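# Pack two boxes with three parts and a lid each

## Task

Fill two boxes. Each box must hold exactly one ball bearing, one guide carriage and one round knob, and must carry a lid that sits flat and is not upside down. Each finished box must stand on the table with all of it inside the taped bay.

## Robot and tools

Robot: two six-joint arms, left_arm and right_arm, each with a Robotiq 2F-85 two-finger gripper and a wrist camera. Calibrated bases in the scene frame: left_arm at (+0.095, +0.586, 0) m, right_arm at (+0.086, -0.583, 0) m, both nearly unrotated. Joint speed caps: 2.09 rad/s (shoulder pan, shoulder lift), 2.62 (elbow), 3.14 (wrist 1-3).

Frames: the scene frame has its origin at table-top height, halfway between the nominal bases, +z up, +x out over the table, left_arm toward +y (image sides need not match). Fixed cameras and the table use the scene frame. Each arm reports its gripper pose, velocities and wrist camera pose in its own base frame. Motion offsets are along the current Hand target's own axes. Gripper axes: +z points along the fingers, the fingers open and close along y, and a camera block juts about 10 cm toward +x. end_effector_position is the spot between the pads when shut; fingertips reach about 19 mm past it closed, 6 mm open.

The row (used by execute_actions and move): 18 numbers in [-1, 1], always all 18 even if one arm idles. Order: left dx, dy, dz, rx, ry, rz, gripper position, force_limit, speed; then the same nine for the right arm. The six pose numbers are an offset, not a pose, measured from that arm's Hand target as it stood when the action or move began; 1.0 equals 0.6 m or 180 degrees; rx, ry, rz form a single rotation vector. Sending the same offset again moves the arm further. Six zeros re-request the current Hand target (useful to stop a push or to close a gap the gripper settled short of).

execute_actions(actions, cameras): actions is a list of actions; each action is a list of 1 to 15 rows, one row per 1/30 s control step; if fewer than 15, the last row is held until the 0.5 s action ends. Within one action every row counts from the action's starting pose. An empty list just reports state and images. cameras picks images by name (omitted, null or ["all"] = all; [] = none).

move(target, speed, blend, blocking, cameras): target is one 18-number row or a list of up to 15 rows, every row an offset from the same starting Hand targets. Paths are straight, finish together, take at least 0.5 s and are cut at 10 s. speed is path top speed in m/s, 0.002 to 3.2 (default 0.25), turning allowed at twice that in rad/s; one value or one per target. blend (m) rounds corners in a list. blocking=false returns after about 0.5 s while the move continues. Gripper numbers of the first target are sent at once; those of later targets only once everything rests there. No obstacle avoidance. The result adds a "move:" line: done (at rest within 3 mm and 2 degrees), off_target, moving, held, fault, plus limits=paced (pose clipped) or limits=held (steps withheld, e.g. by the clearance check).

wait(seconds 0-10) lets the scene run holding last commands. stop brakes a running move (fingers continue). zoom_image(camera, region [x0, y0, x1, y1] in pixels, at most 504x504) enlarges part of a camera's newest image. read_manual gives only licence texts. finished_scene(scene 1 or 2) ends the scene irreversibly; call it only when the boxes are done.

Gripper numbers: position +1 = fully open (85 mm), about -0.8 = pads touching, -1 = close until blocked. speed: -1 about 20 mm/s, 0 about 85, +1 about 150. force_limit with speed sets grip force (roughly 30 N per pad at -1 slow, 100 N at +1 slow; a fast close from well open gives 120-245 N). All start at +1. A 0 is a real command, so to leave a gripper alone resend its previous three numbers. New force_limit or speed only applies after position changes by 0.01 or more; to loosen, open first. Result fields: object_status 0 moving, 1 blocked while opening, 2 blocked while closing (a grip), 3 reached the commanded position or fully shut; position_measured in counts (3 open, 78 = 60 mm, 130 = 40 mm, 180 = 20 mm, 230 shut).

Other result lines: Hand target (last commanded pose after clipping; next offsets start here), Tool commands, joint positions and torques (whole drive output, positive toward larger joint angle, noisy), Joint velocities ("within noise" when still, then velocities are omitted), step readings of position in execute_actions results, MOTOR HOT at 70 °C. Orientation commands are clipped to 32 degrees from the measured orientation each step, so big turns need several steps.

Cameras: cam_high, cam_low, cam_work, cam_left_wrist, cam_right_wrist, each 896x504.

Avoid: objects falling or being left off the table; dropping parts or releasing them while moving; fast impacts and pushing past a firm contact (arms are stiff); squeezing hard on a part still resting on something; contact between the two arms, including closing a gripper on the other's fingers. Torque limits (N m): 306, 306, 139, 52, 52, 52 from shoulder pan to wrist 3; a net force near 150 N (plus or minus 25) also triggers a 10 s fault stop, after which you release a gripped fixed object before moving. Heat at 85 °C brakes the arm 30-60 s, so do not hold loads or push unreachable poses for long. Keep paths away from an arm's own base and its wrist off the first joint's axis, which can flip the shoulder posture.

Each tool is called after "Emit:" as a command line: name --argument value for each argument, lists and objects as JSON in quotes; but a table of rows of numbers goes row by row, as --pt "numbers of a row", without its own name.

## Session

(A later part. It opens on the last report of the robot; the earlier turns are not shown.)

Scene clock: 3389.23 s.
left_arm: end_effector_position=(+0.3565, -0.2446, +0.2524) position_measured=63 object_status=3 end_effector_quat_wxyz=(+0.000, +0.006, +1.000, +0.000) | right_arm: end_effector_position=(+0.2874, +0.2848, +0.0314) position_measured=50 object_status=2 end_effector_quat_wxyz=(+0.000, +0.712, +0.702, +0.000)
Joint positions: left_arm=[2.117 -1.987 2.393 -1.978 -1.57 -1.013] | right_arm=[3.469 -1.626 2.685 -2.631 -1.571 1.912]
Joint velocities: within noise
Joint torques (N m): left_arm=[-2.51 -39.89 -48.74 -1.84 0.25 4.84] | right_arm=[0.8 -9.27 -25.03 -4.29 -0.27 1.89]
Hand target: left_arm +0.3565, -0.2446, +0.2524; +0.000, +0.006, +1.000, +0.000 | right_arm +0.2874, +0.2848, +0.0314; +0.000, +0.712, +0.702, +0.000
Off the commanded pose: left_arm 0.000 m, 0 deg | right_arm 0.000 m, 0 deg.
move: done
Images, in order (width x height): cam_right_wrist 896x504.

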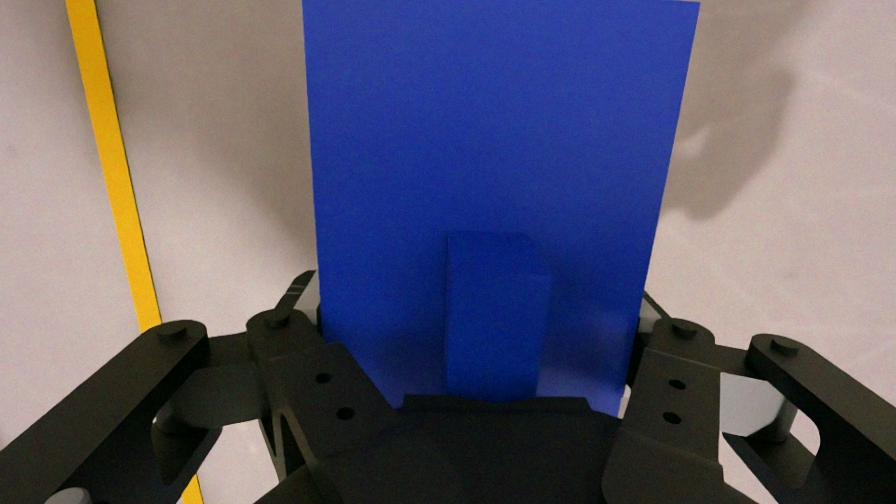

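Emit:
move --pt "0 0 0 0 0 0 0.52 -0.6 -1 0 0 0 0 0 0 1 -0.3 -1" --pt "0 0 0 0 0 0 0.52 -0.6 -1 0 0 -0.14 0 0 0 1 -0.3 -1" --pt "0 0 0 0 0 0 0.52 -0.6 -1 0.4798 0.2628 -0.1643 0 0 -0.00557 1 -0.3 -1" --speed '[0.05, 0.12, 0.3]' --blend '[0, 0.02, 0]' --cameras '["cam_work", "cam_low", "cam_right_wrist"]'

Scene clock: 3409.73 s.
left_arm: end_effector_position=(+0.3565, -0.2446, +0.2524) position_measured=63 object_status=3 end_effector_quat_wxyz=(+0.000, +0.006, +1.000, +0.000) | right_arm: end_effector_position=(+0.4489, +0.5703, +0.1300) position_measured=3 object_status=3 end_effector_quat_wxyz=(+0.000, +0.706, +0.708, +0.000)
Joint positions: left_arm=[2.117 -1.987 2.393 -1.978 -1.57 -1.013] | right_arm=[3.799 -1.309 2.036 -2.298 -1.571 2.224]
Joint velocities: within noise
Joint torques (N m): left_arm=[-5.35 -40.05 -48.53 -1.82 0.39 4.8] | right_arm=[3.65 -45.12 -60.24 -0.9 -1.03 1.99]
Hand target: left_arm +0.3565, -0.2446, +0.2524; +0.000, +0.006, +1.000, +0.000 | right_arm +0.4490, +0.5705, +0.1299; +0.000, +0.706, +0.708, +0.000
Off the commanded pose: left_arm 0.000 m, 0 deg | right_arm 0.000 m, 0 deg.
move: done
Images, in order (width x height): cam_low 896x504, cam_work 896x504, cam_right_wrist 896x504.

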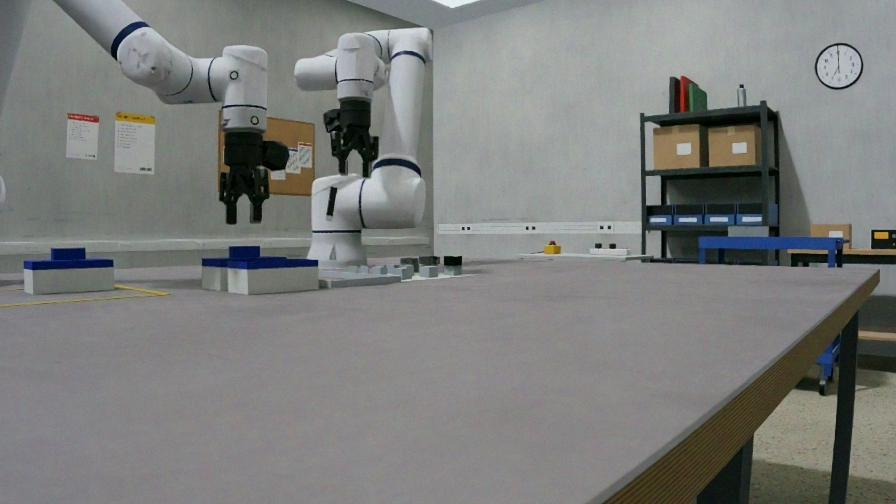

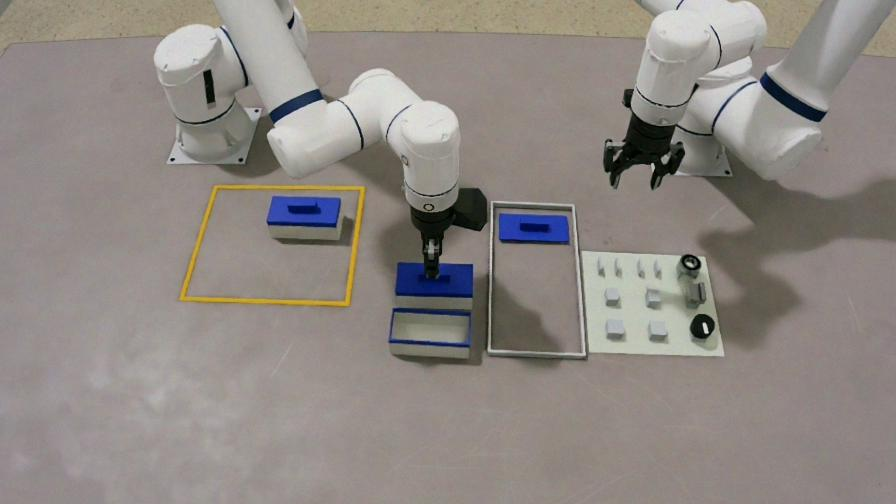

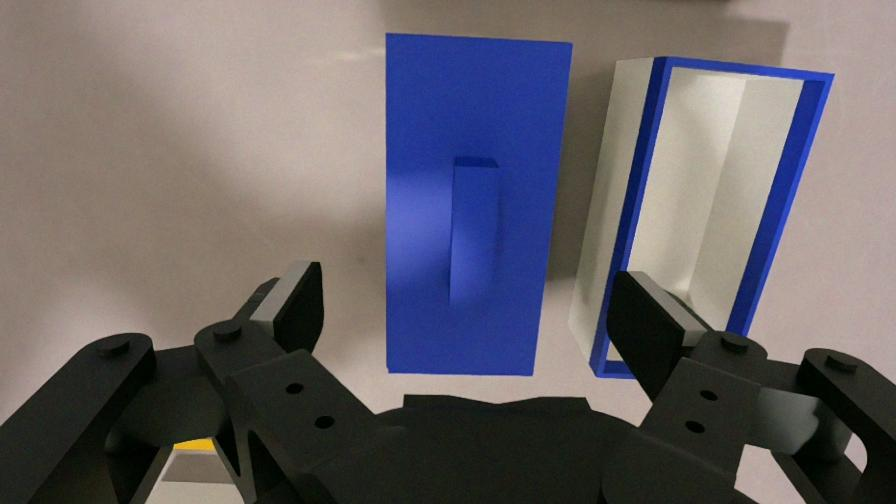

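Emit:
move --pt "0 0 0 0 0 0 0.52 -0.6 -1 0 0.0078 0.045 0 0 0 1 -0.3 -1" --pt "0 0 0 0 0 0 0.52 -0.6 -1 0 0.0078 0.14 0 0 0 1 -0.3 -1" --pt "0 0 0 0 0 0 0.52 -0.6 -1 0 0.0078 0.164 0 0 0 1 -0.3 -1" --pt "0 0 0 0 0 0 0.52 -0.6 -1 0 0.0078 0.164 0 0 0 -1 -0.3 -1" --speed '[0.1, 0.1, 0.05, 0.05]' --cameras '["cam_low", "cam_right_wrist"]'

Scene clock: 3425.80 s.
left_arm: end_effector_position=(+0.3565, -0.2446, +0.2524) position_measured=63 object_status=3 end_effector_quat_wxyz=(+0.000, +0.006, +1.000, +0.000) | right_arm: end_effector_position=(+0.4538, +0.5705, +0.0315) position_measured=50 object_status=0 end_effector_quat_wxyz=(+0.000, +0.706, +0.708, +0.000)
Joint positions: left_arm=[2.117 -1.987 2.393 -1.978 -1.57 -1.013] | right_arm=[3.795 -1.173 2.082 -2.481 -1.571 2.22]
Joint velocities: within noise
Joint torques (N m): left_arm=[-6.73 -38.49 -48.41 -1.82 0.45 4.83] | right_arm=[1.98 -50.66 -32.79 -3.75 1.09 0.98]
Hand target: left_arm +0.3565, -0.2446, +0.2524; +0.000, +0.006, +1.000, +0.000 | right_arm +0.4538, +0.5705, +0.0315; +0.000, +0.706, +0.708, +0.000
Off the commanded pose: left_arm 0.000 m, 0 deg | right_arm 0.000 m, 0 deg.
move: done
Images, in order (width x height): cam_low 896x504, cam_right_wrist 896x504.

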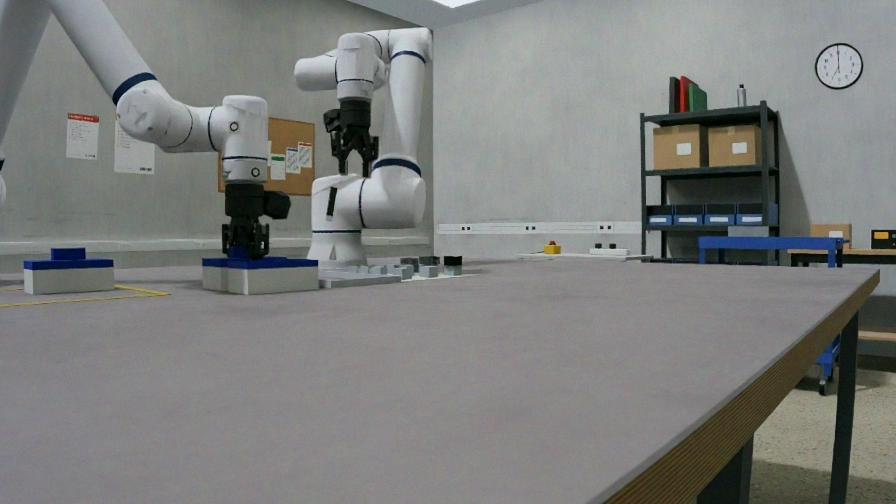

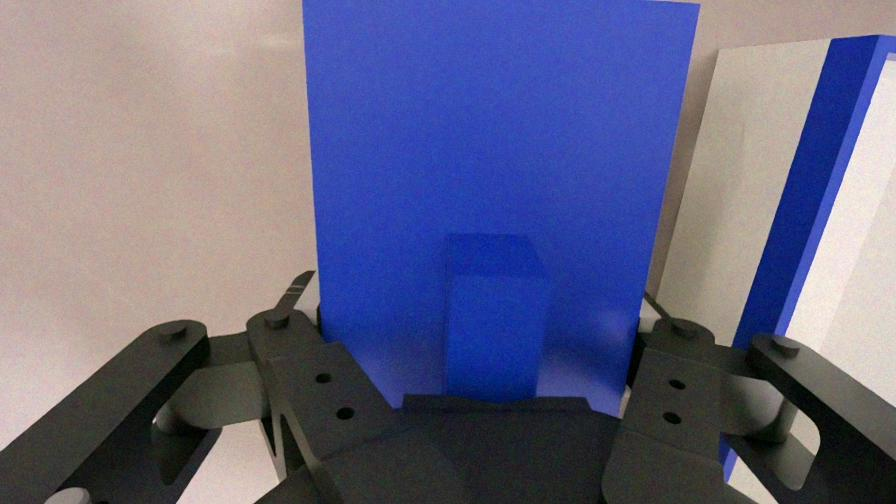

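Emit:
move --pt "0 0 0 0 0 0 0.52 -0.6 -1 0 0 -0.05 0 0 0 -1 -0.3 -1" --pt "0 0 0 0 0 0 0.52 -0.6 -1 0 0 -0.18 0 0 0 -1 -0.3 -1" --pt "0 0 0 0 0 0 0.52 -0.6 -1 -0.4758 -0.0923 -0.18 0 0 0 -1 -0.3 -1" --pt "0 0 0 0 0 0 0.52 -0.6 -1 -0.4758 -0.0923 -0.031 0 0 0 -1 -0.3 -1" --speed '[0.05, 0.12, 0.25, 0.1]' --blend '[0, 0.03, 0.03, 0]' --cameras '["cam_work", "cam_low", "cam_right_wrist"]'

Scene clock: 3450.17 s.
left_arm: end_effector_position=(+0.3565, -0.2446, +0.2524) position_measured=63 object_status=3 end_effector_quat_wxyz=(+0.000, +0.006, +1.000, +0.000) | right_arm: end_effector_position=(+0.3994, +0.2848, +0.0503) position_measured=50 object_status=2 end_effector_quat_wxyz=(+0.000, +0.706, +0.708, +0.000)
Joint positions: left_arm=[2.117 -1.987 2.393 -1.978 -1.57 -1.013] | right_arm=[3.391 -1.524 2.52 -2.567 -1.571 1.817]
Joint velocities: within noise
Joint torques (N m): left_arm=[-9.91 -38.44 -48.99 -1.87 -0.04 4.55] | right_arm=[5.35 -19.2 -27.65 -3.88 1.36 2.1]
Hand target: left_arm +0.3565, -0.2446, +0.2524; +0.000, +0.006, +1.000, +0.000 | right_arm +0.3994, +0.2848, +0.0502; +0.000, +0.706, +0.708, +0.000
Off the commanded pose: left_arm 0.000 m, 0 deg | right_arm 0.000 m, 0 deg.
move: done
Images, in order (width x height): cam_low 896x504, cam_work 896x504, cam_right_wrist 896x504.

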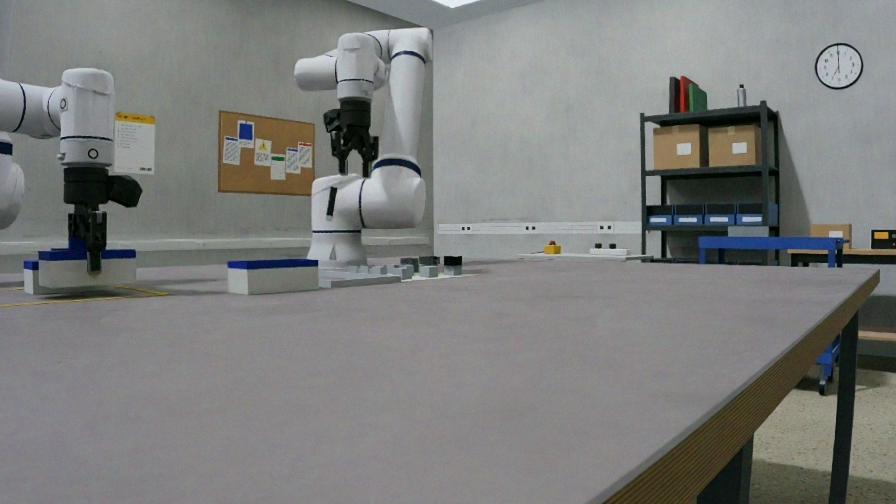

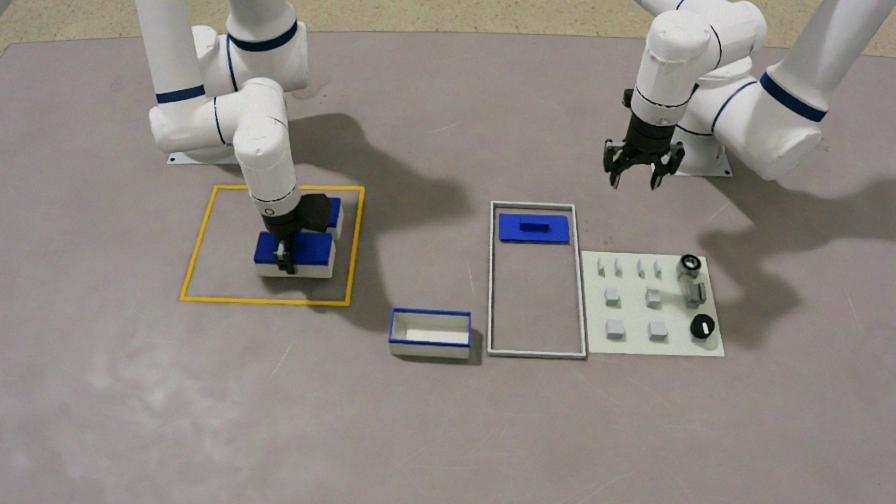

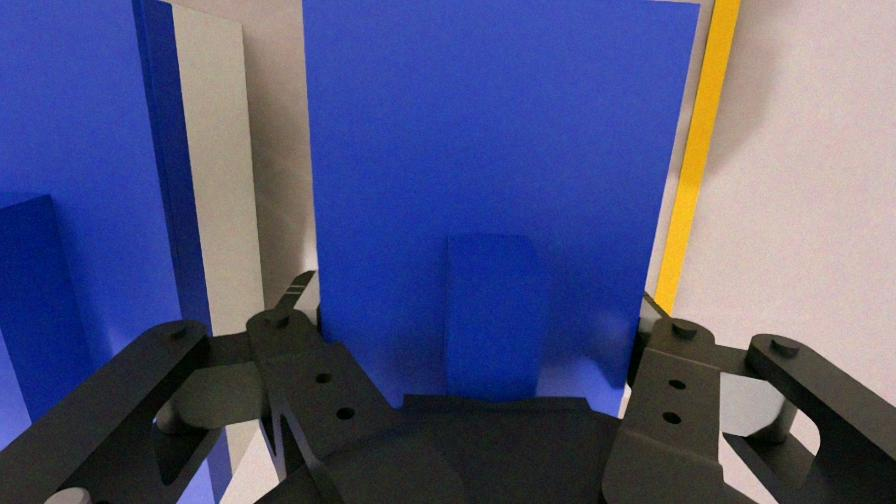

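Emit:
move --pt "0 0 0 0 0 0 0.52 -0.6 -1 0 0.0133 0 0 0 0 -1 -0.3 -1" --pt "0 0 0 0 0 0 0.52 -0.6 -1 0 0.0133 0.0237 0 0 0 -1 -0.3 -1" --pt "0 0 0 0 0 0 0.52 -0.6 -1 0 0.0133 0.0313 0 0 0 -1 -0.3 -1" --pt "0 0 0 0 0 0 0.52 -0.6 -1 0 0.0133 0.0313 0 0 0 1 -0.3 -1" --pt "0 0 0 0 0 0 0.52 -0.6 -1 0 0.0133 -0.12 0 0 0 1 -0.3 -1" --pt "0 0 0 0 0 0 0.52 -0.6 -1 0.3587 0.0343 -0.183 0 0 0 1 -0.3 -1" --speed '[0.08, 0.06, 0.015, 0.05, 0.12, 0.3]' --blend '[0, 0, 0, 0, 0.02, 0]' --cameras '["cam_work", "cam_low", "cam_right_wrist"]'

Emit:
zoom_image --camera "cam_low" --region '[0, 200, 200, 320]'

Emit:
zoom_image --camera "cam_work" --region '[160, 170, 380, 320]'

Scene clock: 3478.07 s.
left_arm: end_effector_position=(+0.3565, -0.2446, +0.2524) position_measured=63 object_status=3 end_effector_quat_wxyz=(+0.000, +0.006, +1.000, +0.000) | right_arm: end_effector_position=(+0.4191, +0.4999, +0.1599) position_measured=3 object_status=3 end_effector_quat_wxyz=(+0.000, +0.706, +0.708, +0.000)
Joint positions: left_arm=[2.117 -1.987 2.393 -1.978 -1.57 -1.013] | right_arm=[3.739 -1.454 2.15 -2.267 -1.571 2.165]
Joint velocities: within noise
Joint torques (N m): left_arm=[-8.14 -40.5 -50.85 -1.68 0.35 4.78] | right_arm=[4.74 -36 -63.28 -1.61 -1.11 3.07]
Hand target: left_arm +0.3565, -0.2446, +0.2524; +0.000, +0.006, +1.000, +0.000 | right_arm +0.4192, +0.5002, +0.1600; +0.000, +0.706, +0.708, +0.000
Off the commanded pose: left_arm 0.000 m, 0 deg | right_arm 0.000 m, 0 deg.
move: done
Images, in order (width x height): cam_low 896x504, cam_work 896x504, cam_right_wrist 896x504.

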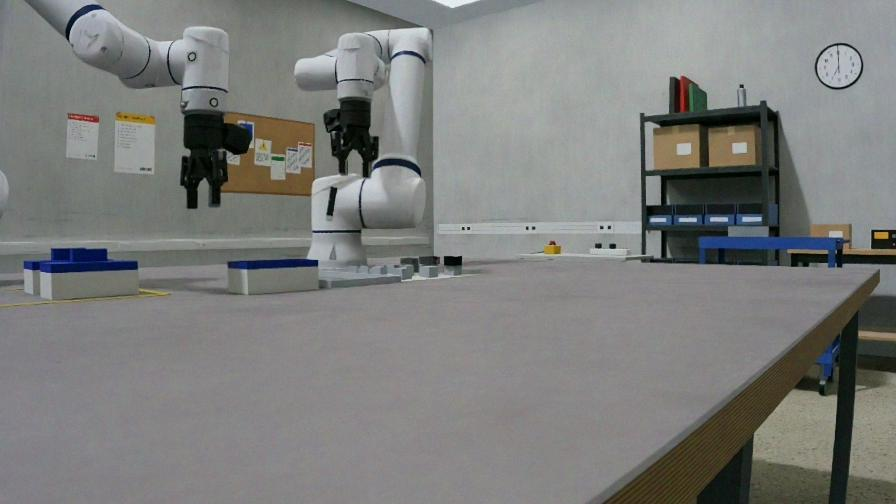

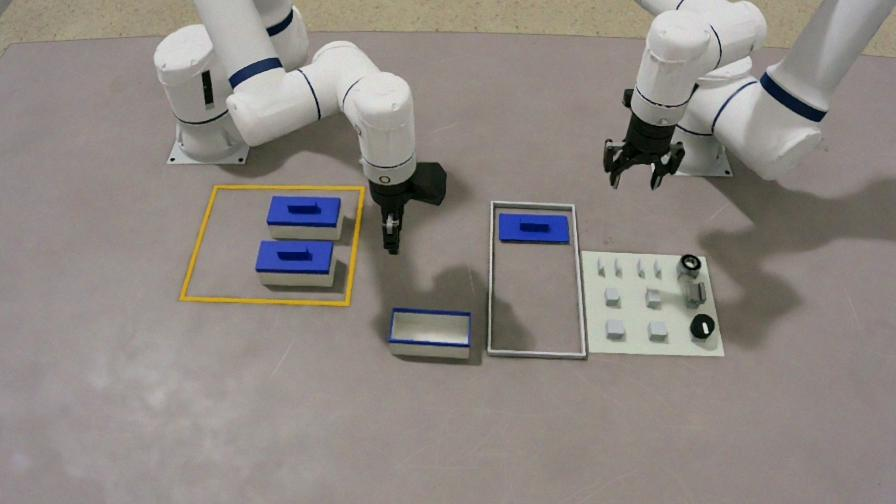

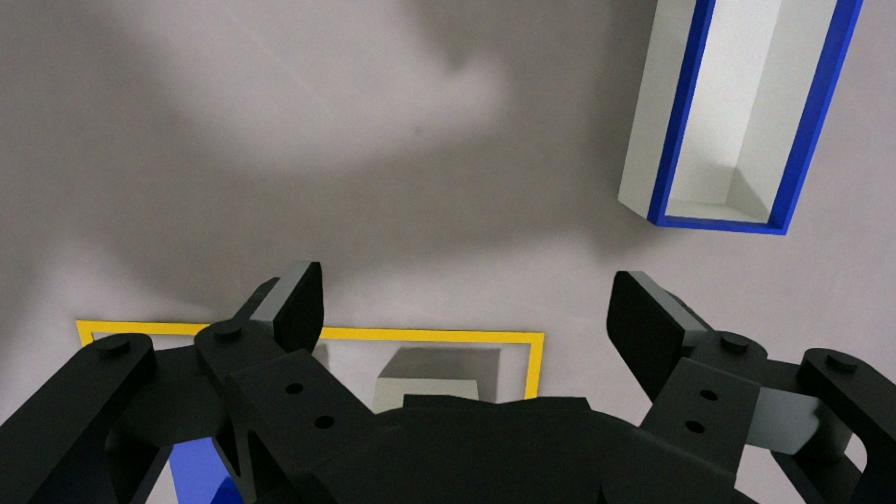

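Scaled by 2.520 from the camera's 896x504 image, which has a finer 1280x720 frame.

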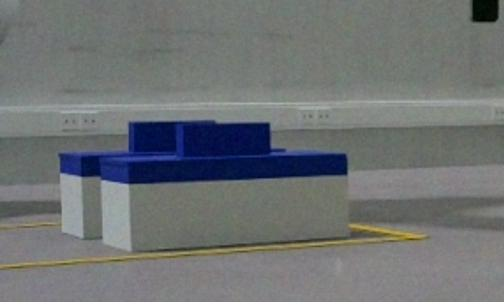

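Scaled by 2.291 from the camera's 896x504 image, which has a finer 1280x720 frame.

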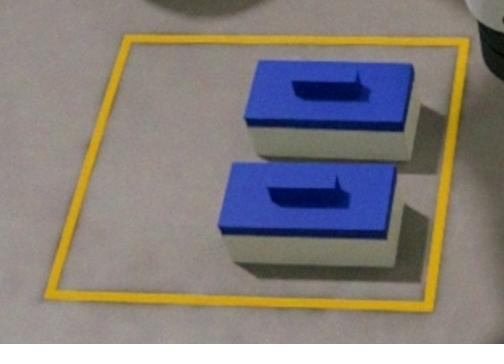

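Emit:
finished_scene --scene 1

The scene is finished: the task was done.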